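## Task

Find the storeroom shelf spots whose edge label (the lot number printed just beneath each spot; several spots may carry the same number) reads 894 or 905. Bring one yellow sponge of lot 894 and one of lot 905 onto the desk so that no part of either overhangs the desk's edge. Every other yellow sponge must stay on its original shelf. A lot with no yellow sponges in the room is simply skipped. The desk must remain roughly where it was, and the robot must not topple or be left tilted, or the task fails.

## Robot and tools

Robot: TidyBot++, a mobile base 0.54 m long, 0.50 m wide and 0.38 m tall on four powered casters. It carries one seven-joint arm ending in a right five-finger hand. The shoulder sits 0.12 m ahead of the base centre at 0.68 m height. Segments: upper arm 0.42 m, forearm 0.31 m, wrist to hand point 0.32 m. The arm starts folded with the hand pointing down, poking up to 0.15 m past the base front. Cameras: base_camera (644x364, fixed, looking forward and down) and wrist_camera (504x504, at the wrist on the little-finger side, aimed at the hand point).

Frames: base frame has its origin on the floor below the base centre, x forward, y left, z up, in metres. hand_pose and hand_target are reported in it. The odometry frame is the base frame as it was when the scene began; base_odometry counts wheel turns only (slip shows as travel), heading in rad, positive left, -3.142 to 3.142. base_tilt gives forward/right lean in degrees.

move: one action plus optional "cameras" and "blocking".
- base: an object with any of translate_m (forward +), strafe_m (left +), each -2 to 2 m, and rotate_rad (counter-clockwise +, -6.3 to 6.3). These are offsets from where the base stands when the command begins, along its axes at that moment, not positions.
- joints: absolute targets keyed by name. joint_1_rad..joint_7_rad in radians. Limits: joint_2_rad and joint_4_rad within ±2.249 and ±2.579, joint_6_rad ±2.099; joints 1, 3, 5, 7 unlimited but go the short way, so step under half a turn. joint_1_rad positive turns the arm clockwise seen from above. Hand keys hand_little, hand_ring, hand_middle, hand_index, hand_thumb_bend, hand_thumb_turn run -1 (closed; thumb_turn -1 = in front of palm) to +1 (open/straight; thumb beside palm). hand_force_limit (-1 to 1, about 0 to 10 N fingertip force, 15 N for thumb) and hand_speed (-0.96 to 1; full speed from +0.48) are settings. A camera-forward arm posture: 0, -1.2, 3.142, -2.03, 0, -0.203, -1.832.
- target: one list of seven numbers, an absolute hand pose in the base frame: x, y, z in metres, then quaternion qw, qx, qy, qz. Only the hand keys may accompany it in joints, otherwise refused. Usually lands within 4 cm/10 degrees; to refine, add (wanted minus read position) to the last target. To hold a loaded hand, resend hand_target, not hand_pose.
- speeds: caps for this action: translate_m/strafe_m 0.05 to 0.5 m/s (name only one when combining them), rotate_rad 0.1 to 1.57 rad/s.
- min_time_s: 0.1 to 8 s, the shortest duration for arm motions.
- cameras: list of base_camera, wrist_camera or all; [] for none. blocking: true (default) waits for rest; false returns in about 0.5 s while motion continues.
Unknown keys make a call invalid; out-of-range values get it refused, and a refusal or an unrequested stop cancels your later move/wait/finished_scene calls in that reply.

wait(seconds 0 to 10, cameras) lets time pass and returns state, ending early once running moves settle. stop(cameras) brakes all your motions. zoom_image(camera, region [x0, y0, x1, y1] in pixels, at most 504 each way) enlarges the latest image. show_instructions shows the reference image pages. finished_scene(scene) ends the current scene (give its number); irreversible, and the goal must hold afterwards with the robot idle.

Result lines: "move" is done or the worst status; base_status, joint_status, hand_status give done, moving, off_target (rested short, may still push), not_followed ("joint command not followed" / "pose unreachable" from the self-collision check), contact_stop, time_out (also when an unreachable pose wanders for 10 s), torque_fault, limit_stop_at_motor_heat. joint_positions lists joint and hand readings; motor_effort gives percent effort with the action's peak in brackets. hand_stopped_by lists little, ring, middle, index, thumb_bend, thumb_turn as moving, target, force, stalled or fault; *_load_n are fingertip loads in N (positive = pushed open); a lost grip drops these to about 0. on_its_own lists uncommanded behaviour; "pictures" names image order; "earlier move" reports a non-blocking move. ARM HIT, MOTOR HOT and OVER-TEMPERATURE FAULT lines warn of hits and heat.

Gripping: the hand point is 0.045 m ahead of the palm; +z along straight fingers, +y out of the palm. With the thumb turned in, the hand wraps objects about 0.035 to 0.065 m thick. For a soft grip close at hand_speed -0.94 or slower and raise hand_force_limit from its starting 0. A motor only starts when its target changes; resend a new, more closed value to squeeze.

Cautions: the arm neither slows for nor avoids obstacles and keeps pushing; no check keeps it off the base. Forward-pointing, low, close targets can miss or strike the base. Reaching far out from the folded pose, sideways swings while stretched, or driving while the arm is snagged above about 0.6 m can tip the robot; pulling the arm back or backing away rights a lean. Loads make the arm sag (hand can hang below hand_target); never command a loaded joint to its own reading. Hard hits trigger a 10 s torque-fault stop (limits 104.5 N m joints 1-4, 51.3 N m joints 5-7). A blocked base keeps pushing until it times out and may still say done. Avoid dropping objects from height, releasing them while moving, slamming, shoving the desk, and overloading fingers. The hand reaches at most about 0.93 m high when pointing down, and only close in. A brief outside push may nudge loose objects.

Each tool is called after "Request:" as name(argument=value, ...) on one line, values as JSON.

Reference images:

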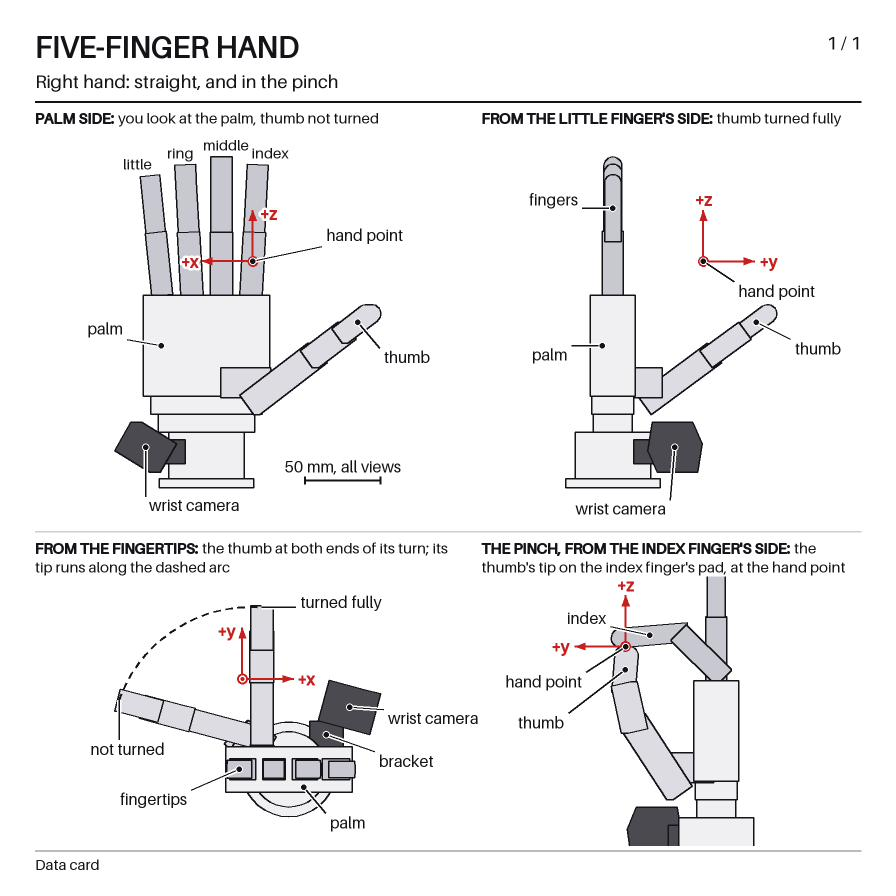

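## Session

Request:
move(joints={"joint_1_rad":0,"joint_2_rad":-1.2,"joint_3_rad":3.142,"joint_4_rad":-2.03,"joint_5_rad":0,"joint_6_rad":-0.25,"joint_7_rad":-1.832}, cameras=["all"])

Scene clock: 3.40 s.
move: done
base_odometry: x=+0.000 y=+0.000 heading=+0.000
base_tilt: forward=-0.5 right=+0.0
base_status: not commanded
joint_positions: joint_1_rad=-0.017 joint_2_rad=-1.177 joint_3_rad=+3.161 joint_4_rad=-2.040 joint_5_rad=-0.036 joint_6_rad=-0.337 joint_7_rad=+4.408 hand_little=+1.000 hand_ring=+1.000 hand_middle=+1.000 hand_index=+1.000 hand_thumb_turn=+1.000 hand_thumb_bend=+1.000 hand_force_limit=+0.000 hand_speed=-0.800
joint_status: all done
hand_stopped_by: target,target,target,target,target,target
little_load_n: 0.0
ring_load_n: 0.0
middle_load_n: 0.0
index_load_n: 0.0
thumb_bend_load_n: 0.0
thumb_turn_load_n: 0.0
motor_effort: joint_1_rad=+0(2) joint_2_rad=+15(16) joint_3_rad=+2(3) joint_4_rad=+15(19) joint_5_rad=+1(1) joint_6_rad=+7(8) joint_7_rad=-1(3)
hand_pose: x=+0.2883 y=-0.0474 z=+1.1182 quat_wxyz=(+0.151, -0.557, +0.095, -0.811) (m; base frame)
hand_target: x=+0.2642 y=-0.0490 z=+1.1583 quat_wxyz=(+0.112, -0.510, +0.067, -0.850) (m; base frame)
hand_status: not commanded
pictures: base_camera, wrist_camera
camera_calibration:
wrist_camera: T_world_to_cam=[[-0.00940683, -0.994149, -0.107612, 0.0655311], [-0.16379, 0.107695, -0.980599, 1.15191], [0.98645, 0.00840136, -0.163845, 0.0185432], [0, 0, 0, 1]] pos_world=[0.170996, -0.059063, 1.13965]

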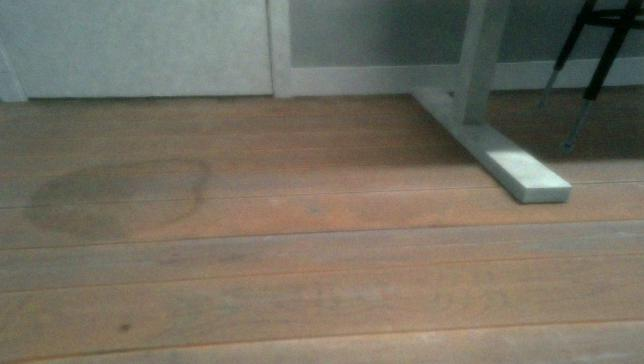

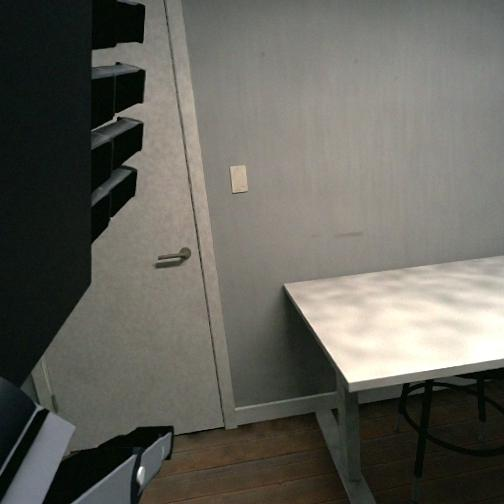

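Request:
move(base={"rotate_rad":1.68}, cameras=["all"])

Scene clock: 17.73 s.
move: done
base_odometry: x=+0.000 y=+0.000 heading=+1.679
base_tilt: forward=-0.4 right=+0.0
base_status: done
joint_positions: joint_1_rad=-0.014 joint_2_rad=-1.177 joint_3_rad=+3.159 joint_4_rad=-2.040 joint_5_rad=-0.035 joint_6_rad=-0.337 joint_7_rad=+4.411 hand_little=+1.000 hand_ring=+1.000 hand_middle=+1.000 hand_index=+1.000 hand_thumb_turn=+1.000 hand_thumb_bend=+1.000 hand_force_limit=+0.000 hand_speed=-0.800
joint_status: not commanded
hand_stopped_by: target,target,target,target,target,target
little_load_n: 0.0
ring_load_n: 0.0
middle_load_n: 0.0
index_load_n: 0.0
thumb_bend_load_n: 0.0
thumb_turn_load_n: 0.0
motor_effort: joint_1_rad=+0(1) joint_2_rad=+15(15) joint_3_rad=+2(3) joint_4_rad=+15(17) joint_5_rad=+0(1) joint_6_rad=+7(8) joint_7_rad=-1(1)
hand_pose: x=+0.2881 y=-0.0475 z=+1.1185 quat_wxyz=(+0.148, -0.557, +0.094, -0.812) (m; base frame)
hand_target: x=+0.2642 y=-0.0490 z=+1.1583 quat_wxyz=(+0.112, -0.510, +0.067, -0.850) (m; base frame)
hand_status: not commanded
pictures: base_camera, wrist_camera
camera_calibration:
wrist_camera: T_world_to_cam=[[-0.0140585, -0.994612, -0.102708, 0.0613447], [-0.163134, 0.103623, -0.981147, 1.15238], [0.986504, 0.00296171, -0.163712, 0.0184185], [0, 0, 0, 1]] pos_world=[0.170684, -0.0584534, 1.13997]

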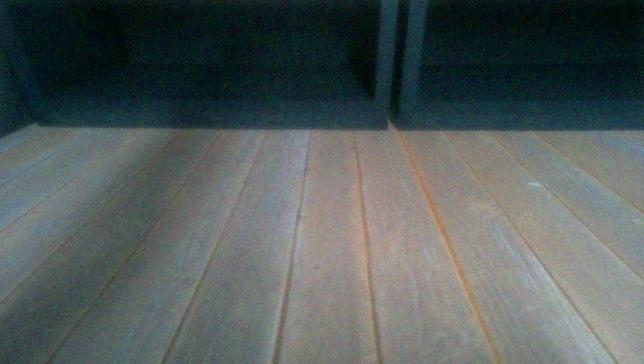

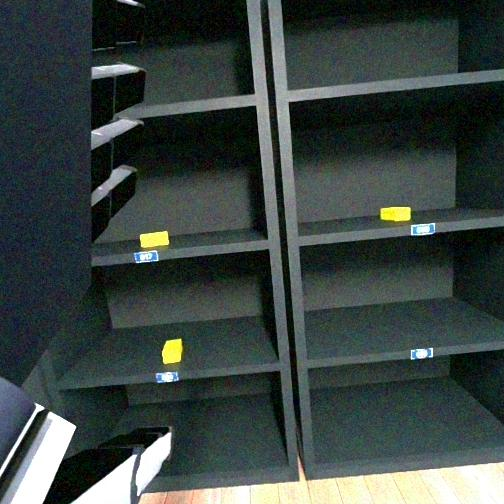

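Request:
zoom_image(camera="wrist_camera", region=[120, 225, 190, 270])

Request:
zoom_image(camera="wrist_camera", region=[140, 330, 210, 390])

Request:
zoom_image(camera="wrist_camera", region=[370, 200, 450, 240])

Request:
zoom_image(camera="wrist_camera", region=[390, 335, 450, 370])

Scaled by 7.200.

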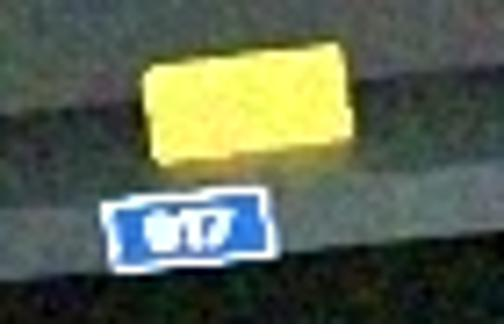

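Scaled by 7.200.

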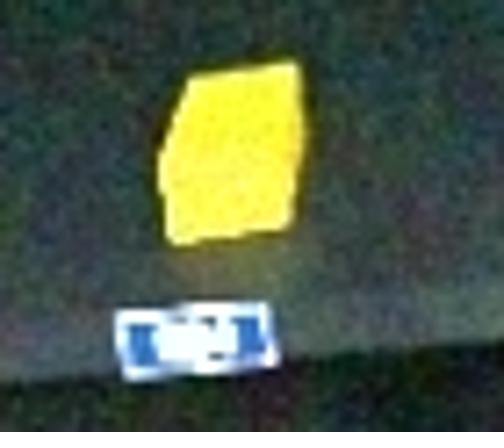

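Scaled by 6.300.

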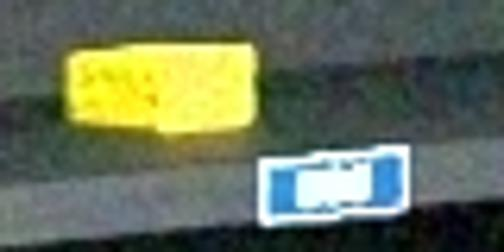

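Scaled by 8.400.

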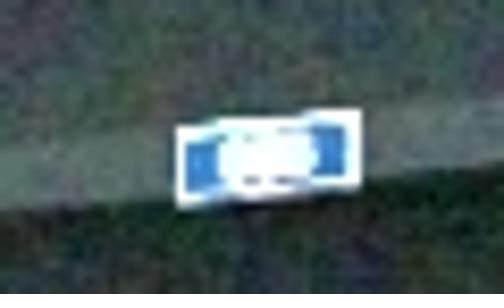

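Request:
move(base={"strafe_m":0.33}, joints={"joint_1_rad":0,"joint_2_rad":0.9,"joint_3_rad":3.142,"joint_4_rad":-2.173,"joint_5_rad":0,"joint_6_rad":2.05,"joint_7_rad":-1.832}, min_time_s=3, cameras=["all"])

Scene clock: 58.83 s.
move: done
base_odometry: x=-0.328 y=-0.036 heading=+1.680
base_tilt: forward=-0.4 right=+0.0
base_status: done
joint_positions: joint_1_rad=-0.011 joint_2_rad=+0.858 joint_3_rad=+3.150 joint_4_rad=-2.159 joint_5_rad=-0.033 joint_6_rad=+1.962 joint_7_rad=+4.411 hand_little=+1.000 hand_ring=+1.000 hand_middle=+1.000 hand_index=+1.000 hand_thumb_turn=+1.000 hand_thumb_bend=+1.000 hand_force_limit=+0.000 hand_speed=-0.800
joint_status: all done
hand_stopped_by: target,target,target,target,target,target
little_load_n: 0.0
ring_load_n: 0.0
middle_load_n: 0.0
index_load_n: 0.0
thumb_bend_load_n: 0.0
thumb_turn_load_n: 0.0
motor_effort: joint_1_rad=+0(2) joint_2_rad=-26(28) joint_3_rad=+1(3) joint_4_rad=+7(18) joint_5_rad=+1(2) joint_6_rad=+7(8) joint_7_rad=-1(2)
hand_pose: x=+0.7786 y=-0.0534 z=+0.7625 quat_wxyz=(+0.117, -0.497, +0.081, -0.856) (m; base frame)
hand_target: x=+0.7687 y=-0.0490 z=+0.7588 quat_wxyz=(+0.113, -0.485, +0.064, -0.865) (m; base frame)
hand_status: not commanded
pictures: base_camera, wrist_camera
camera_calibration:
wrist_camera: T_world_to_cam=[[-0.0617598, -0.996057, -0.0636875, 0.0331467], [-0.0153252, 0.0647482, -0.997784, 0.779187], [0.997973, -0.0606469, -0.0192636, -0.646222], [0, 0, 0, 1]] pos_world=[0.6589, -0.0566263, 0.767122]

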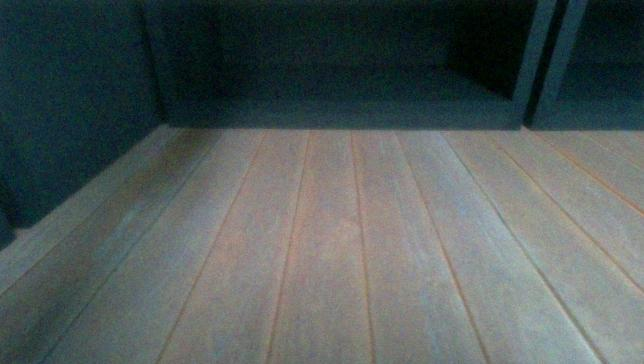

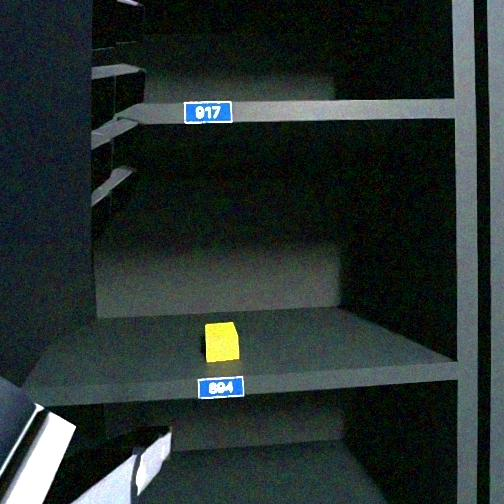

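Request:
zoom_image(camera="wrist_camera", region=[180, 310, 260, 410])

Request:
move(base={"strafe_m":-0.95}, cameras=["all"])

Scaled by 5.040.

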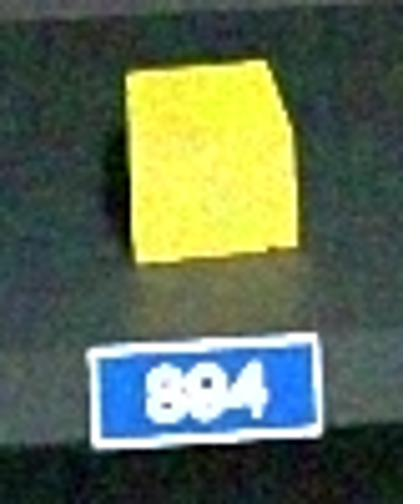

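Scene clock: 65.27 s.
move: done
base_odometry: x=+0.616 y=+0.068 heading=+1.680
base_tilt: forward=-0.4 right=+0.0
base_status: done
joint_positions: joint_1_rad=-0.003 joint_2_rad=+0.861 joint_3_rad=+3.149 joint_4_rad=-2.162 joint_5_rad=-0.029 joint_6_rad=+1.966 joint_7_rad=+4.411 hand_little=+1.000 hand_ring=+1.000 hand_middle=+1.000 hand_index=+1.000 hand_thumb_turn=+1.000 hand_thumb_bend=+1.000 hand_force_limit=+0.000 hand_speed=-0.800
joint_status: not commanded
hand_stopped_by: target,target,target,target,target,target
little_load_n: 0.0
ring_load_n: 0.0
middle_load_n: 0.0
index_load_n: 0.0
thumb_bend_load_n: -0.5
thumb_turn_load_n: 0.0
motor_effort: joint_1_rad=+0(4) joint_2_rad=-26(27) joint_3_rad=+0(2) joint_4_rad=+6(7) joint_5_rad=+0(2) joint_6_rad=+6(7) joint_7_rad=-1(1)
hand_pose: x=+0.7776 y=-0.0571 z=+0.7615 quat_wxyz=(+0.116, -0.497, +0.082, -0.856) (m; base frame)
hand_target: x=+0.7687 y=-0.0490 z=+0.7588 quat_wxyz=(+0.113, -0.485, +0.064, -0.865) (m; base frame)
hand_status: not commanded
pictures: base_camera, wrist_camera
camera_calibration:
wrist_camera: T_world_to_cam=[[-0.0651876, -0.995835, -0.0637474, 0.0320564], [-0.0155985, 0.0648924, -0.99777, 0.778664], [0.997751, -0.0640479, -0.0197637, -0.645007], [0, 0, 0, 1]] pos_world=[0.657792, -0.0599177, 0.766223]

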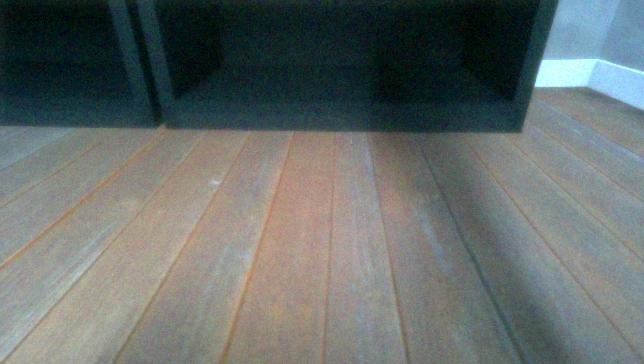

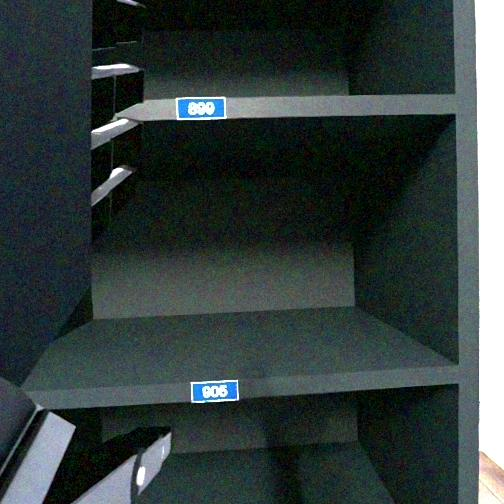

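Request:
move(base={"strafe_m":0.93,"translate_m":0.12,"rotate_rad":0.015}, cameras=["all"])

Scene clock: 207.27 s.
move: done
base_odometry: x=-0.322 y=+0.085 heading=+1.697
base_tilt: forward=-0.4 right=-0.1
base_status: done
joint_positions: joint_1_rad=+0.001 joint_2_rad=+0.861 joint_3_rad=+3.149 joint_4_rad=-2.162 joint_5_rad=-0.028 joint_6_rad=+1.967 joint_7_rad=+4.411 hand_little=+1.000 hand_ring=+1.000 hand_middle=+1.000 hand_index=+1.000 hand_thumb_turn=+1.000 hand_thumb_bend=+1.000 hand_force_limit=+0.000 hand_speed=-0.800
joint_status: not commanded
hand_stopped_by: target,target,target,target,target,target
little_load_n: 0.0
ring_load_n: 0.0
middle_load_n: 0.0
index_load_n: 0.0
thumb_bend_load_n: 0.0
thumb_turn_load_n: 0.0
motor_effort: joint_1_rad=+0(4) joint_2_rad=-26(27) joint_3_rad=+1(2) joint_4_rad=+6(7) joint_5_rad=+1(2) joint_6_rad=+6(7) joint_7_rad=-1(1)
hand_pose: x=+0.7773 y=-0.0590 z=+0.7616 quat_wxyz=(+0.115, -0.497, +0.083, -0.856) (m; base frame)
hand_target: x=+0.7687 y=-0.0490 z=+0.7588 quat_wxyz=(+0.113, -0.485, +0.064, -0.865) (m; base frame)
hand_status: not commanded
pictures: base_camera, wrist_camera
camera_calibration:
wrist_camera: T_world_to_cam=[[-0.0675626, -0.995673, -0.0637964, 0.0319654], [-0.015043, 0.0649518, -0.997775, 0.778411], [0.997602, -0.0664526, -0.0193662, -0.645265], [0, 0, 0, 1]] pos_world=[0.657586, -0.0616117, 0.766222]

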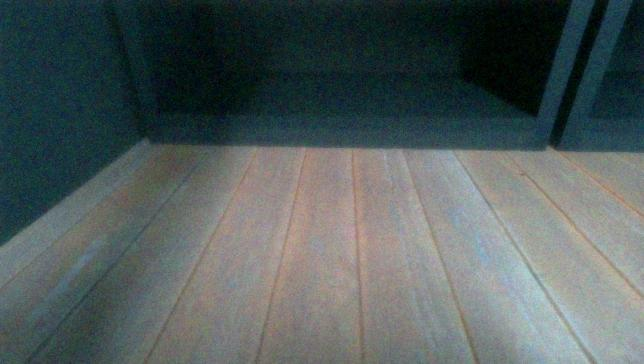

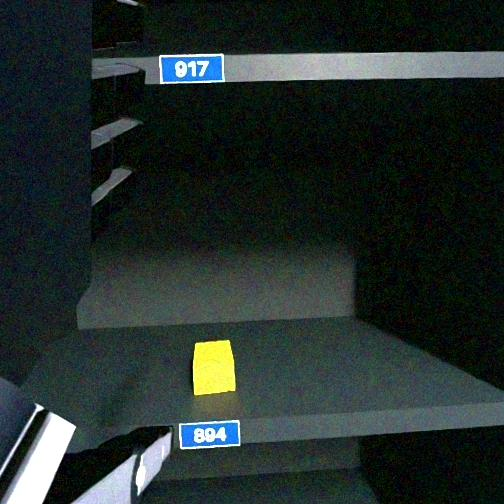

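Request:
zoom_image(camera="wrist_camera", region=[170, 320, 270, 460])

Scaled by 3.600.

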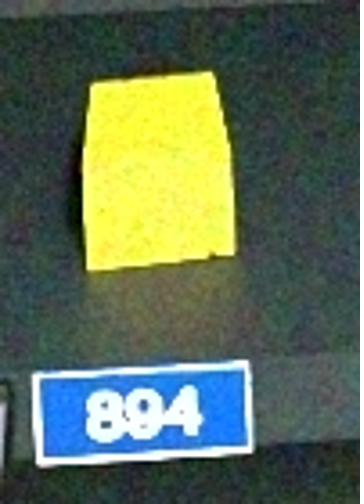

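Request:
move(base={"translate_m":-0.45,"strafe_m":-0.2})

Request:
move(joints={"joint_1_rad":0,"joint_2_rad":1.205,"joint_3_rad":3.142,"joint_4_rad":-0.366,"joint_5_rad":-0.785,"joint_6_rad":-1.57,"joint_7_rad":-1.57,"hand_thumb_turn":-1,"hand_thumb_bend":1}, min_time_s=5, cameras=["all"])

Scene clock: 240.17 s.
move: done
base_odometry: x=-0.067 y=-0.336 heading=+1.696
base_tilt: forward=-0.4 right=+0.0
base_status: done
joint_positions: joint_1_rad=+0.001 joint_2_rad=+0.862 joint_3_rad=+3.149 joint_4_rad=-2.167 joint_5_rad=-0.028 joint_6_rad=+1.969 joint_7_rad=+4.411 hand_little=+1.000 hand_ring=+1.000 hand_middle=+1.000 hand_index=+1.000 hand_thumb_turn=+1.000 hand_thumb_bend=+1.000 hand_force_limit=+0.000 hand_speed=-0.800
joint_status: not commanded
hand_stopped_by: target,target,target,target,target,target
little_load_n: 0.0
ring_load_n: 0.0
middle_load_n: 0.0
index_load_n: 0.0
thumb_bend_load_n: 0.0
thumb_turn_load_n: 0.0
motor_effort: joint_1_rad=+0(2) joint_2_rad=-26(28) joint_3_rad=+1(2) joint_4_rad=+6(8) joint_5_rad=+1(1) joint_6_rad=+6(7) joint_7_rad=-1(1)
hand_pose: x=+0.7762 y=-0.0588 z=+0.7597 quat_wxyz=(+0.115, -0.499, +0.083, -0.855) (m; base frame)
hand_target: x=+0.7687 y=-0.0490 z=+0.7588 quat_wxyz=(+0.113, -0.485, +0.064, -0.865) (m; base frame)
hand_status: not commanded
pictures: none

Scene clock: 245.87 s.
move: done
base_odometry: x=-0.067 y=-0.336 heading=+1.696
base_tilt: forward=-0.4 right=+0.0
base_status: not commanded
joint_positions: joint_1_rad=+0.001 joint_2_rad=+1.147 joint_3_rad=+3.149 joint_4_rad=-0.382 joint_5_rad=-0.747 joint_6_rad=-1.489 joint_7_rad=+4.673 hand_little=+1.000 hand_ring=+1.000 hand_middle=+1.000 hand_index=+1.000 hand_thumb_turn=-1.000 hand_thumb_bend=+1.000 hand_force_limit=+0.000 hand_speed=-0.800
joint_status: all done
hand_stopped_by: target,target,target,target,target,target
little_load_n: 0.0
ring_load_n: 0.0
middle_load_n: 0.0
index_load_n: 0.0
thumb_bend_load_n: 0.0
thumb_turn_load_n: 0.0
motor_effort: joint_1_rad=+1(2) joint_2_rad=-39(40) joint_3_rad=-1(2) joint_4_rad=+14(18) joint_5_rad=-5(5) joint_6_rad=+0(9) joint_7_rad=-1(3)
hand_pose: x=+0.8220 y=+0.1747 z=+0.5892 quat_wxyz=(+0.363, -0.930, +0.027, -0.051) (m; base frame)
hand_target: x=+0.7958 y=+0.1862 z=+0.5620 quat_wxyz=(+0.382, -0.924, +0.000, +0.000) (m; base frame)
hand_status: not commanded
pictures: base_camera, wrist_camera
camera_calibration:
wrist_camera: T_world_to_cam=[[0.235217, -0.773737, -0.588221, 0.278085], [-0.895631, -0.407616, 0.178028, 0.705622], [-0.377515, 0.484954, -0.788861, 0.809819], [0, 0, 0, 1]] pos_world=[0.872286, 0.110063, 0.67679]

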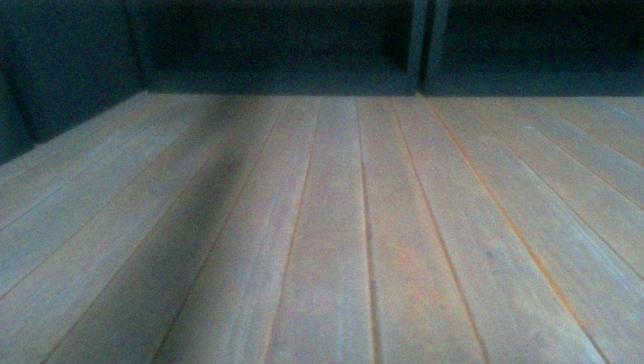

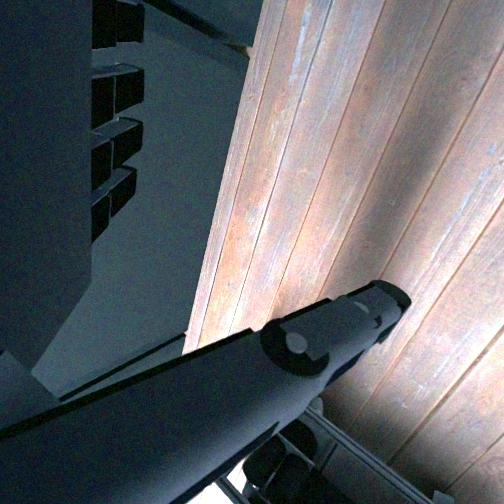

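Request:
move(joints={"joint_2_rad":1.263,"joint_4_rad":-0.35,"joint_5_rad":-0.823,"joint_6_rad":-1.651,"joint_7_rad":-1.53}, cameras=["wrist_camera"])

Scene clock: 257.00 s.
move: done
base_odometry: x=-0.067 y=-0.336 heading=+1.696
base_tilt: forward=-0.4 right=+0.0
base_status: not commanded
joint_positions: joint_1_rad=+0.001 joint_2_rad=+1.217 joint_3_rad=+3.149 joint_4_rad=-0.363 joint_5_rad=-0.788 joint_6_rad=-1.574 joint_7_rad=+4.714 hand_little=+1.000 hand_ring=+1.000 hand_middle=+1.000 hand_index=+1.000 hand_thumb_turn=-1.000 hand_thumb_bend=+1.000 hand_force_limit=+0.000 hand_speed=-0.800
joint_status: all done
hand_stopped_by: target,target,target,target,target,target
little_load_n: 0.0
ring_load_n: 0.0
middle_load_n: 0.0
index_load_n: 0.0
thumb_bend_load_n: 0.0
thumb_turn_load_n: 0.0
motor_effort: joint_1_rad=+0(1) joint_2_rad=-39(41) joint_3_rad=-2(2) joint_4_rad=+14(16) joint_5_rad=-4(5) joint_6_rad=+0(1) joint_7_rad=-1(1)
hand_pose: x=+0.7944 y=+0.1841 z=+0.5545 quat_wxyz=(+0.381, -0.925, +0.002, +0.005) (m; base frame)
hand_target: x=+0.7691 y=+0.1931 z=+0.5369 quat_wxyz=(+0.401, -0.915, -0.026, +0.048) (m; base frame)
hand_status: not commanded
pictures: wrist_camera
camera_calibration:
wrist_camera: T_world_to_cam=[[0.250884, -0.728325, -0.637652, 0.27803], [-0.838306, -0.492854, 0.233105, 0.630541], [-0.484045, 0.476066, -0.734208, 0.823411], [0, 0, 0, 1]] pos_world=[0.857402, 0.121263, 0.634859]

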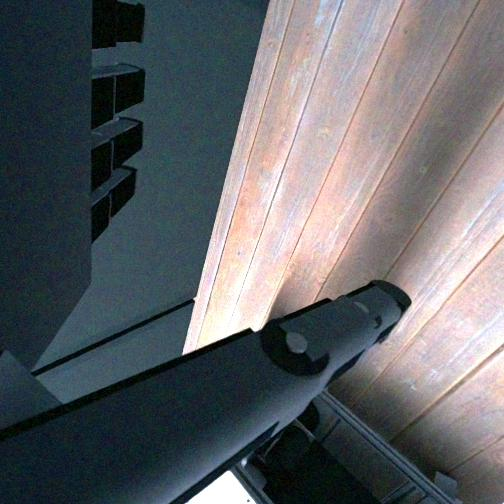

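Request:
move(base={"translate_m":0.6,"strafe_m":-0.016}, speeds={"translate_m":0.25}, joints={"joint_2_rad":1.213}, cameras=["all"])

Scene clock: 271.13 s.
move: done
base_odometry: x=-0.126 y=+0.261 heading=+1.696
base_tilt: forward=-0.4 right=+0.0
base_status: done
joint_positions: joint_1_rad=+0.001 joint_2_rad=+1.217 joint_3_rad=+3.149 joint_4_rad=-0.362 joint_5_rad=-0.790 joint_6_rad=-1.577 joint_7_rad=+4.714 hand_little=+1.000 hand_ring=+1.000 hand_middle=+1.000 hand_index=+1.000 hand_thumb_turn=-1.000 hand_thumb_bend=+1.000 hand_force_limit=+0.000 hand_speed=-0.800
joint_status: all done
hand_stopped_by: target,target,target,target,target,target
little_load_n: -0.5
ring_load_n: 0.0
middle_load_n: 0.0
index_load_n: 0.0
thumb_bend_load_n: 0.0
thumb_turn_load_n: 0.0
motor_effort: joint_1_rad=+0(1) joint_2_rad=-39(40) joint_3_rad=-2(3) joint_4_rad=+14(16) joint_5_rad=-4(5) joint_6_rad=-1(2) joint_7_rad=-1(1)
hand_pose: x=+0.7936 y=+0.1844 z=+0.5549 quat_wxyz=(+0.382, -0.924, +0.001, +0.006) (m; base frame)
hand_target: x=+0.7755 y=+0.1931 z=+0.5696 quat_wxyz=(+0.400, -0.915, -0.036, +0.025) (m; base frame)
hand_status: not commanded
pictures: base_camera, wrist_camera
camera_calibration:
wrist_camera: T_world_to_cam=[[0.251253, -0.726977, -0.639043, 0.278926], [-0.836854, -0.494904, 0.233978, 0.628599], [-0.486361, 0.475998, -0.73272, 0.824169], [0, 0, 0, 1]] pos_world=[0.856809, 0.121566, 0.635052]

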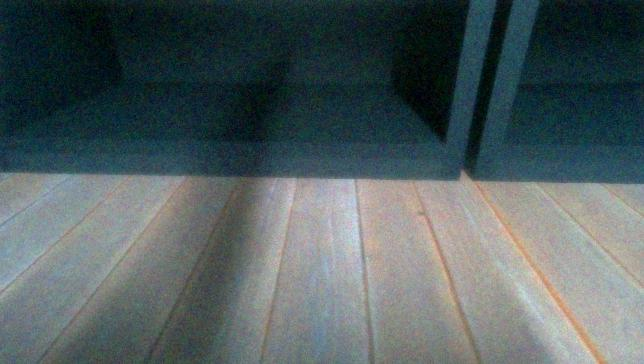

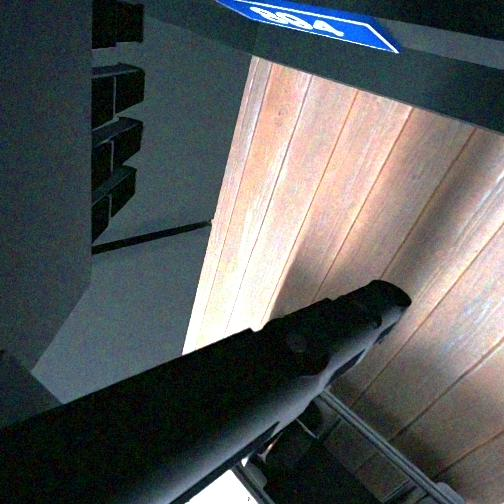

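Request:
move(joints={"joint_2_rad":1.15}, cameras=["wrist_camera"])

Scene clock: 277.97 s.
move: done
base_odometry: x=-0.126 y=+0.261 heading=+1.696
base_tilt: forward=-0.3 right=+0.0
base_status: not commanded
joint_positions: joint_1_rad=+0.001 joint_2_rad=+1.183 joint_3_rad=+3.149 joint_4_rad=-0.360 joint_5_rad=-0.790 joint_6_rad=-1.577 joint_7_rad=+4.714 hand_little=+1.000 hand_ring=+1.000 hand_middle=+1.000 hand_index=+1.000 hand_thumb_turn=-1.000 hand_thumb_bend=+1.000 hand_force_limit=+0.000 hand_speed=-0.800
joint_status: all done
hand_stopped_by: target,target,target,target,target,target
little_load_n: 0.0
ring_load_n: 0.0
middle_load_n: 0.0
index_load_n: 0.0
thumb_bend_load_n: 0.0
thumb_turn_load_n: 0.0
motor_effort: joint_1_rad=+0(0) joint_2_rad=-39(41) joint_3_rad=-2(3) joint_4_rad=+15(16) joint_5_rad=-4(5) joint_6_rad=+0(1) joint_7_rad=-1(1)
hand_pose: x=+0.7980 y=+0.1845 z=+0.5787 quat_wxyz=(+0.382, -0.924, -0.006, -0.011) (m; base frame)
hand_target: x=+0.7812 y=+0.1931 z=+0.6112 quat_wxyz=(+0.399, -0.916, -0.049, -0.004) (m; base frame)
hand_status: not commanded
pictures: wrist_camera
camera_calibration:
wrist_camera: T_world_to_cam=[[0.274246, -0.72673, -0.629804, 0.269324], [-0.844771, -0.494997, 0.203324, 0.650825], [-0.459513, 0.476279, -0.749671, 0.83211], [0, 0, 0, 1]] pos_world=[0.858302, 0.121566, 0.661102]

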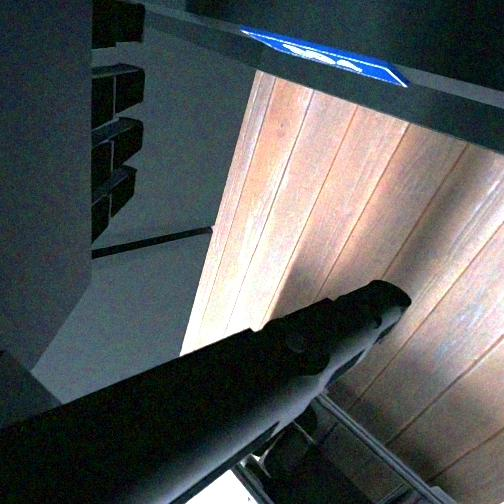

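Request:
move(base={"translate_m":0.12}, speeds={"translate_m":0.1}, cameras=["wrist_camera"])

Scene clock: 283.77 s.
move: done
base_odometry: x=-0.140 y=+0.381 heading=+1.696
base_tilt: forward=-0.4 right=+0.0
base_status: done
joint_positions: joint_1_rad=+0.001 joint_2_rad=+1.182 joint_3_rad=+3.149 joint_4_rad=-0.360 joint_5_rad=-0.790 joint_6_rad=-1.579 joint_7_rad=+4.714 hand_little=+1.000 hand_ring=+1.000 hand_middle=+1.000 hand_index=+1.000 hand_thumb_turn=-1.000 hand_thumb_bend=+1.000 hand_force_limit=+0.000 hand_speed=-0.800
joint_status: not commanded
hand_stopped_by: target,target,target,target,target,target
little_load_n: 0.0
ring_load_n: 0.0
middle_load_n: 0.0
index_load_n: 0.0
thumb_bend_load_n: 0.0
thumb_turn_load_n: 0.0
motor_effort: joint_1_rad=+0(1) joint_2_rad=-39(40) joint_3_rad=-2(3) joint_4_rad=+15(16) joint_5_rad=-5(5) joint_6_rad=-1(1) joint_7_rad=-1(1)
hand_pose: x=+0.7977 y=+0.1844 z=+0.5790 quat_wxyz=(+0.382, -0.924, -0.006, -0.010) (m; base frame)
hand_target: x=+0.7812 y=+0.1931 z=+0.6112 quat_wxyz=(+0.399, -0.916, -0.049, -0.004) (m; base frame)
hand_status: not commanded
pictures: wrist_camera
camera_calibration:
wrist_camera: T_world_to_cam=[[0.27465, -0.726521, -0.629869, 0.269339], [-0.844241, -0.495748, 0.203694, 0.649955], [-0.460244, 0.475816, -0.749516, 0.832732], [0, 0, 0, 1]] pos_world=[0.858005, 0.121667, 0.661402]

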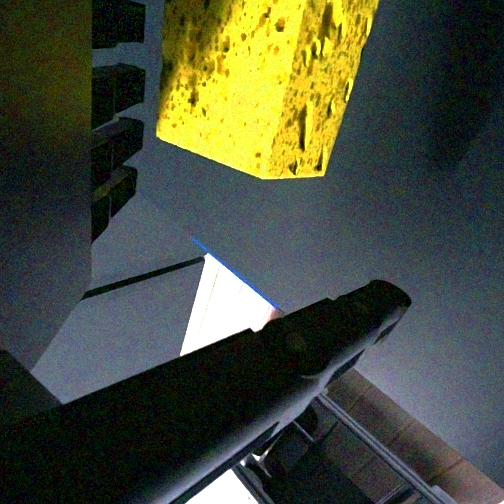

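Request:
move(base={"translate_m":0.08,"strafe_m":0.014}, speeds={"translate_m":0.1}, cameras=["wrist_camera"])

Scene clock: 310.07 s.
move: done
base_odometry: x=-0.164 y=+0.459 heading=+1.695
base_tilt: forward=-0.4 right=+0.0
base_status: done
joint_positions: joint_1_rad=+0.001 joint_2_rad=+1.182 joint_3_rad=+3.149 joint_4_rad=-0.360 joint_5_rad=-0.790 joint_6_rad=-1.580 joint_7_rad=+4.714 hand_little=+1.000 hand_ring=+1.000 hand_middle=+1.000 hand_index=+1.000 hand_thumb_turn=-1.000 hand_thumb_bend=+1.000 hand_force_limit=+0.000 hand_speed=-0.800
joint_status: not commanded
hand_stopped_by: target,target,target,target,target,target
little_load_n: 0.0
ring_load_n: 0.0
middle_load_n: 0.0
index_load_n: 0.0
thumb_bend_load_n: 0.0
thumb_turn_load_n: 0.0
motor_effort: joint_1_rad=+0(2) joint_2_rad=-39(40) joint_3_rad=-1(3) joint_4_rad=+14(16) joint_5_rad=-5(5) joint_6_rad=+0(1) joint_7_rad=-1(1)
hand_pose: x=+0.7974 y=+0.1844 z=+0.5793 quat_wxyz=(+0.382, -0.924, -0.006, -0.010) (m; base frame)
hand_target: x=+0.7812 y=+0.1931 z=+0.6112 quat_wxyz=(+0.399, -0.916, -0.049, -0.004) (m; base frame)
hand_status: not commanded
pictures: wrist_camera
camera_calibration:
wrist_camera: T_world_to_cam=[[0.274949, -0.726354, -0.62993, 0.269283], [-0.843874, -0.496281, 0.203917, 0.649351], [-0.460738, 0.475515, -0.749404, 0.833176], [0, 0, 0, 1]] pos_world=[0.857807, 0.121668, 0.661601]

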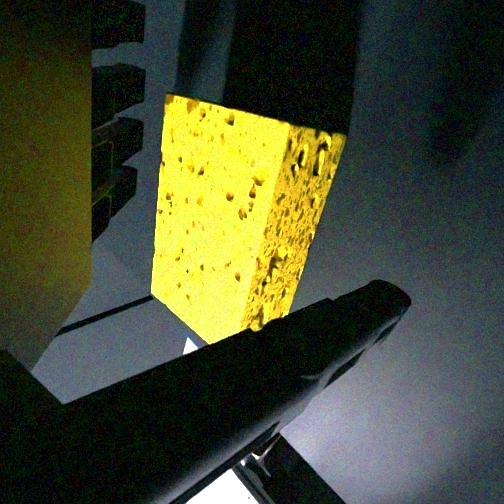

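Request:
move(joints={"joint_2_rad":1.258}, min_time_s=2, cameras=["wrist_camera"])

Scene clock: 318.17 s.
move: done
base_odometry: x=-0.164 y=+0.459 heading=+1.695
base_tilt: forward=-0.4 right=+0.0
base_status: not commanded
joint_positions: joint_1_rad=+0.001 joint_2_rad=+1.203 joint_3_rad=+3.149 joint_4_rad=-0.360 joint_5_rad=-0.790 joint_6_rad=-1.580 joint_7_rad=+4.714 hand_little=+1.000 hand_ring=+1.000 hand_middle=+1.000 hand_index=+1.000 hand_thumb_turn=-1.000 hand_thumb_bend=+1.000 hand_force_limit=+0.000 hand_speed=-0.800
joint_status: all done
hand_stopped_by: target,target,target,target,target,target
little_load_n: 0.0
ring_load_n: 0.0
middle_load_n: 0.0
index_load_n: 0.0
thumb_bend_load_n: 0.0
thumb_turn_load_n: 0.0
motor_effort: joint_1_rad=+0(1) joint_2_rad=-39(40) joint_3_rad=-2(3) joint_4_rad=+15(16) joint_5_rad=-4(5) joint_6_rad=+0(1) joint_7_rad=-1(1)
hand_pose: x=+0.7951 y=+0.1844 z=+0.5651 quat_wxyz=(+0.382, -0.924, -0.002, +0.000) (m; base frame)
hand_target: x=+0.7698 y=+0.1931 z=+0.5402 quat_wxyz=(+0.401, -0.915, -0.027, +0.046) (m; base frame)
hand_status: not commanded
pictures: wrist_camera
camera_calibration:
wrist_camera: T_world_to_cam=[[0.261659, -0.726271, -0.635661, 0.274812], [-0.839409, -0.496306, 0.221523, 0.636794], [-0.476368, 0.475616, -0.739502, 0.828326], [0, 0, 0, 1]] pos_world=[0.857211, 0.121668, 0.646171]

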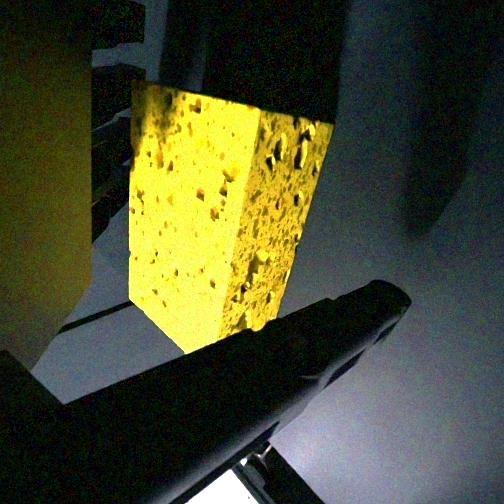

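Request:
move(joints={"joint_2_rad":1.285}, min_time_s=2)

Request:
move(joints={"hand_force_limit":-0.4,"hand_speed":-0.85,"hand_index":-0.2,"hand_middle":-0.2,"hand_ring":-0.2,"hand_little":-0.2}, cameras=["wrist_camera"])

Scene clock: 326.30 s.
move: done
base_odometry: x=-0.164 y=+0.459 heading=+1.695
base_tilt: forward=-0.4 right=+0.0
base_status: not commanded
joint_positions: joint_1_rad=+0.001 joint_2_rad=+1.213 joint_3_rad=+3.149 joint_4_rad=-0.360 joint_5_rad=-0.795 joint_6_rad=-1.580 joint_7_rad=+4.714 hand_little=+1.000 hand_ring=+1.000 hand_middle=+1.000 hand_index=+1.000 hand_thumb_turn=-1.000 hand_thumb_bend=+1.000 hand_force_limit=+0.000 hand_speed=-0.800
joint_status: all done
hand_stopped_by: target,target,target,target,target,target
little_load_n: 0.0
ring_load_n: 0.0
middle_load_n: 0.0
index_load_n: 0.0
thumb_bend_load_n: 0.0
thumb_turn_load_n: 0.0
motor_effort: joint_1_rad=+0(1) joint_2_rad=-37(39) joint_3_rad=-1(3) joint_4_rad=+13(15) joint_5_rad=-4(5) joint_6_rad=-2(2) joint_7_rad=-1(1)
hand_pose: x=+0.7939 y=+0.1857 z=+0.5589 quat_wxyz=(+0.384, -0.923, +0.000, +0.004) (m; base frame)
hand_target: x=+0.7657 y=+0.1931 z=+0.5227 quat_wxyz=(+0.401, -0.914, -0.022, +0.058) (m; base frame)
hand_status: not commanded
pictures: none

Scene clock: 329.67 s.
move: off_target
base_odometry: x=-0.164 y=+0.459 heading=+1.695
base_tilt: forward=-0.4 right=+0.0
base_status: not commanded
joint_positions: joint_1_rad=+0.001 joint_2_rad=+1.214 joint_3_rad=+3.148 joint_4_rad=-0.356 joint_5_rad=-0.809 joint_6_rad=-1.580 joint_7_rad=+4.714 hand_little=-0.200 hand_ring=+0.098 hand_middle=+0.612 hand_index=+0.098 hand_thumb_turn=-1.000 hand_thumb_bend=+1.000 hand_force_limit=-0.400 hand_speed=-0.850
joint_status: hand_ring off_target (ended at +0.098, target -0.200); hand_middle off_target (ended at +0.612, target -0.200); hand_index off_target (ended at +0.098, target -0.200); the others done
hand_stopped_by: target,force,force,force,target,target
little_load_n: 0.0
ring_load_n: 4.0
middle_load_n: 1.5
index_load_n: 5.0
thumb_bend_load_n: 1.0
thumb_turn_load_n: 1.0
motor_effort: joint_1_rad=+0(2) joint_2_rad=-36(38) joint_3_rad=-1(2) joint_4_rad=+13(14) joint_5_rad=-2(4) joint_6_rad=+0(2) joint_7_rad=-1(1)
hand_pose: x=+0.7949 y=+0.1895 z=+0.5620 quat_wxyz=(+0.391, -0.920, -0.001, +0.003) (m; base frame)
hand_target: x=+0.7657 y=+0.1931 z=+0.5227 quat_wxyz=(+0.401, -0.914, -0.022, +0.058) (m; base frame)
hand_status: not commanded
pictures: wrist_camera
camera_calibration:
wrist_camera: T_world_to_cam=[[0.257426, -0.713703, -0.65143, 0.286457], [-0.837673, -0.500889, 0.217748, 0.641481], [-0.481701, 0.489631, -0.726791, 0.817942], [0, 0, 0, 1]] pos_world=[0.857613, 0.125266, 0.641399]

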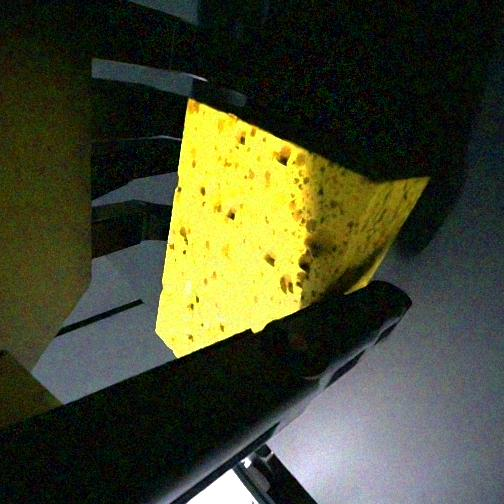

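Request:
move(joints={"hand_thumb_bend":-0.3}, cameras=["wrist_camera"])

Scene clock: 338.23 s.
move: off_target
base_odometry: x=-0.164 y=+0.459 heading=+1.695
base_tilt: forward=-0.4 right=+0.0
base_status: not commanded
joint_positions: joint_1_rad=+0.001 joint_2_rad=+1.214 joint_3_rad=+3.148 joint_4_rad=-0.356 joint_5_rad=-0.809 joint_6_rad=-1.580 joint_7_rad=+4.714 hand_little=-0.200 hand_ring=+0.098 hand_middle=+0.612 hand_index=+0.098 hand_thumb_turn=-1.000 hand_thumb_bend=+0.996 hand_force_limit=-0.400 hand_speed=-0.850
joint_status: hand_thumb_bend off_target (ended at +0.996, target -0.300)
hand_stopped_by: target,force,force,force,force,target
little_load_n: 0.0
ring_load_n: 4.0
middle_load_n: 1.5
index_load_n: 5.5
thumb_bend_load_n: 4.5
thumb_turn_load_n: 0.5
motor_effort: joint_1_rad=+0(1) joint_2_rad=-36(36) joint_3_rad=-1(2) joint_4_rad=+13(14) joint_5_rad=-2(3) joint_6_rad=-1(1) joint_7_rad=-1(1)
hand_pose: x=+0.7949 y=+0.1895 z=+0.5620 quat_wxyz=(+0.391, -0.920, -0.001, +0.003) (m; base frame)
hand_target: x=+0.7657 y=+0.1931 z=+0.5227 quat_wxyz=(+0.401, -0.914, -0.022, +0.058) (m; base frame)
hand_status: not commanded
pictures: wrist_camera
camera_calibration:
wrist_camera: T_world_to_cam=[[0.257426, -0.713703, -0.65143, 0.286457], [-0.837673, -0.500889, 0.217748, 0.641481], [-0.481701, 0.489631, -0.726791, 0.817942], [0, 0, 0, 1]] pos_world=[0.857613, 0.125266, 0.641399]

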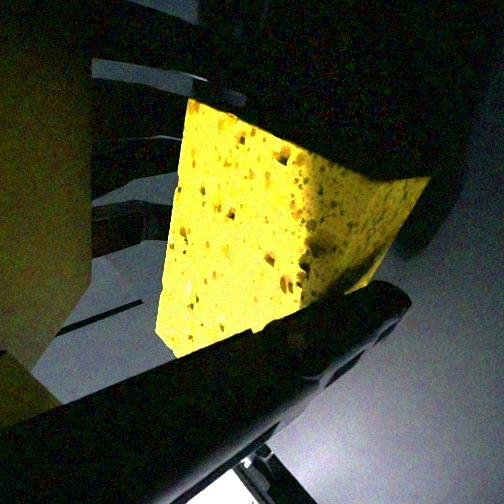

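Request:
move(joints={"joint_2_rad":1.1}, min_time_s=3, cameras=["wrist_camera"])

Scene clock: 346.07 s.
move: done
base_odometry: x=-0.164 y=+0.459 heading=+1.695
base_tilt: forward=-0.4 right=+0.0
base_status: not commanded
joint_positions: joint_1_rad=+0.001 joint_2_rad=+1.142 joint_3_rad=+3.148 joint_4_rad=-0.356 joint_5_rad=-0.809 joint_6_rad=-1.580 joint_7_rad=+4.714 hand_little=-0.200 hand_ring=+0.098 hand_middle=+0.612 hand_index=+0.098 hand_thumb_turn=-1.000 hand_thumb_bend=+0.996 hand_force_limit=-0.400 hand_speed=-0.850
joint_status: all done
hand_stopped_by: target,force,force,force,force,target
little_load_n: 0.0
ring_load_n: 4.0
middle_load_n: 0.0
index_load_n: 5.5
thumb_bend_load_n: 4.0
thumb_turn_load_n: 1.0
motor_effort: joint_1_rad=+0(1) joint_2_rad=-38(40) joint_3_rad=-2(3) joint_4_rad=+15(16) joint_5_rad=-4(5) joint_6_rad=+0(1) joint_7_rad=-1(1)
hand_pose: x=+0.8018 y=+0.1895 z=+0.6111 quat_wxyz=(+0.390, -0.920, -0.015, -0.030) (m; base frame)
hand_target: x=+0.7839 y=+0.1931 z=+0.6443 quat_wxyz=(+0.397, -0.915, -0.059, -0.027) (m; base frame)
hand_status: not commanded
pictures: wrist_camera
camera_calibration:
wrist_camera: T_world_to_cam=[[0.303763, -0.713759, -0.631091, 0.26708], [-0.851197, -0.500881, 0.156785, 0.684649], [-0.428008, 0.489557, -0.759699, 0.834004], [0, 0, 0, 1]] pos_world=[0.858603, 0.125266, 0.694801]

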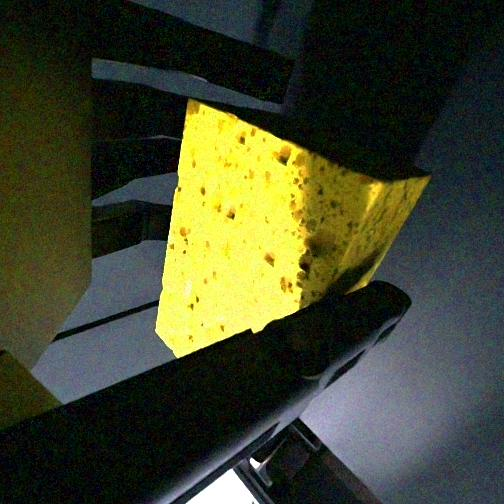

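Request:
move(base={"translate_m":-0.6}, speeds={"translate_m":0.2}, cameras=["wrist_camera"])

Scene clock: 377.07 s.
move: done
base_odometry: x=-0.090 y=-0.137 heading=+1.695
base_tilt: forward=-0.4 right=+0.0
base_status: done
joint_positions: joint_1_rad=+0.001 joint_2_rad=+1.138 joint_3_rad=+3.148 joint_4_rad=-0.356 joint_5_rad=-0.809 joint_6_rad=-1.580 joint_7_rad=+4.714 hand_little=-0.200 hand_ring=+0.098 hand_middle=+0.612 hand_index=+0.098 hand_thumb_turn=-1.000 hand_thumb_bend=+0.996 hand_force_limit=-0.400 hand_speed=-0.850
joint_status: not commanded
hand_stopped_by: target,force,force,force,force,target
little_load_n: 0.0
ring_load_n: 4.0
middle_load_n: 0.0
index_load_n: 5.5
thumb_bend_load_n: 4.0
thumb_turn_load_n: 1.0
motor_effort: joint_1_rad=+0(2) joint_2_rad=-39(41) joint_3_rad=-2(3) joint_4_rad=+15(16) joint_5_rad=-4(6) joint_6_rad=+1(1) joint_7_rad=-1(1)
hand_pose: x=+0.8020 y=+0.1893 z=+0.6137 quat_wxyz=(+0.390, -0.920, -0.016, -0.032) (m; base frame)
hand_target: x=+0.7839 y=+0.1931 z=+0.6443 quat_wxyz=(+0.397, -0.915, -0.059, -0.027) (m; base frame)
hand_status: not commanded
pictures: wrist_camera
camera_calibration:
wrist_camera: T_world_to_cam=[[0.305913, -0.71381, -0.629994, 0.266062], [-0.851753, -0.500838, 0.153876, 0.686475], [-0.425363, 0.489527, -0.761203, 0.83502], [0, 0, 0, 1]] pos_world=[0.858502, 0.124966, 0.697606]

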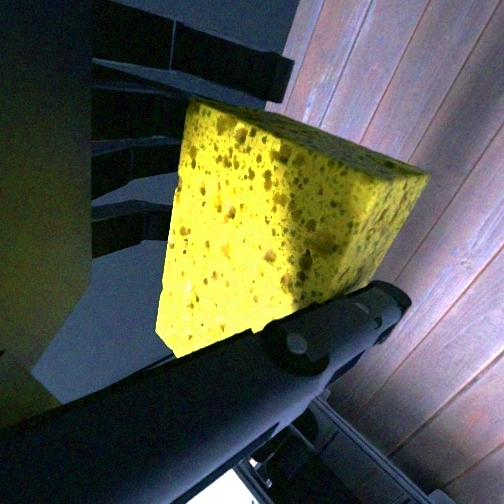

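Request:
move(joints={"joint_2_rad":0.26,"joint_4_rad":-1.11}, min_time_s=4)

Request:
move(base={"rotate_rad":-1.569}, speeds={"rotate_rad":0.7}, cameras=["all"])

Scene clock: 395.50 s.
move: done
base_odometry: x=-0.090 y=-0.137 heading=+1.695
base_tilt: forward=-0.4 right=+0.0
base_status: not commanded
joint_positions: joint_1_rad=+0.001 joint_2_rad=+0.286 joint_3_rad=+3.148 joint_4_rad=-1.095 joint_5_rad=-0.809 joint_6_rad=-1.580 joint_7_rad=+4.714 hand_little=-0.200 hand_ring=+0.098 hand_middle=+0.612 hand_index=+0.098 hand_thumb_turn=-1.000 hand_thumb_bend=+0.996 hand_force_limit=-0.400 hand_speed=-0.850
joint_status: all done
hand_stopped_by: target,force,force,force,force,target
little_load_n: 0.0
ring_load_n: 4.0
middle_load_n: 0.0
index_load_n: 5.5
thumb_bend_load_n: 4.0
thumb_turn_load_n: 1.0
motor_effort: joint_1_rad=+0(1) joint_2_rad=-20(40) joint_3_rad=+0(2) joint_4_rad=+15(16) joint_5_rad=-4(5) joint_6_rad=+1(2) joint_7_rad=-1(1)
hand_pose: x=+0.5649 y=+0.1894 z=+0.8773 quat_wxyz=(+0.390, -0.916, -0.036, -0.085) (m; base frame)
hand_target: x=+0.5345 y=+0.1931 z=+0.8841 quat_wxyz=(+0.395, -0.914, -0.074, -0.063) (m; base frame)
hand_status: not commanded
pictures: none

Scene clock: 398.47 s.
move: done
base_odometry: x=-0.090 y=-0.137 heading=+0.127
base_tilt: forward=-0.4 right=+0.0
base_status: done
joint_positions: joint_1_rad=+0.002 joint_2_rad=+0.286 joint_3_rad=+3.147 joint_4_rad=-1.095 joint_5_rad=-0.809 joint_6_rad=-1.580 joint_7_rad=+4.714 hand_little=-0.200 hand_ring=+0.098 hand_middle=+0.612 hand_index=+0.098 hand_thumb_turn=-1.000 hand_thumb_bend=+0.996 hand_force_limit=-0.400 hand_speed=-0.850
joint_status: not commanded
hand_stopped_by: target,force,force,force,force,target
little_load_n: 0.0
ring_load_n: 4.0
middle_load_n: 0.0
index_load_n: 5.5
thumb_bend_load_n: 4.0
thumb_turn_load_n: 1.0
motor_effort: joint_1_rad=+0(3) joint_2_rad=-20(21) joint_3_rad=+0(2) joint_4_rad=+15(16) joint_5_rad=-5(6) joint_6_rad=+1(2) joint_7_rad=-1(1)
hand_pose: x=+0.5647 y=+0.1897 z=+0.8774 quat_wxyz=(+0.391, -0.916, -0.037, -0.084) (m; base frame)
hand_target: x=+0.5345 y=+0.1931 z=+0.8841 quat_wxyz=(+0.395, -0.914, -0.074, -0.063) (m; base frame)
hand_status: not commanded
pictures: base_camera, wrist_camera
camera_calibration:
wrist_camera: T_world_to_cam=[[0.373479, -0.7122, -0.594378, 0.435377], [-0.864742, -0.499217, 0.0548124, 0.537972], [-0.335761, 0.493512, -0.802316, 0.919287], [0, 0, 0, 1]] pos_world=[0.611263, 0.124961, 0.966849]

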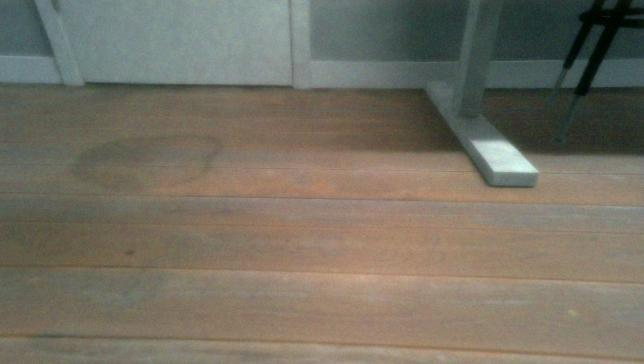

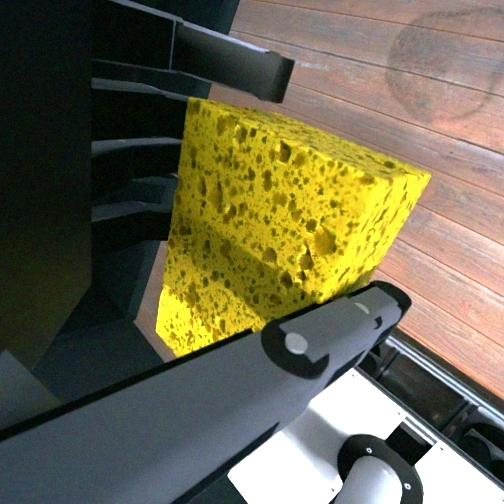

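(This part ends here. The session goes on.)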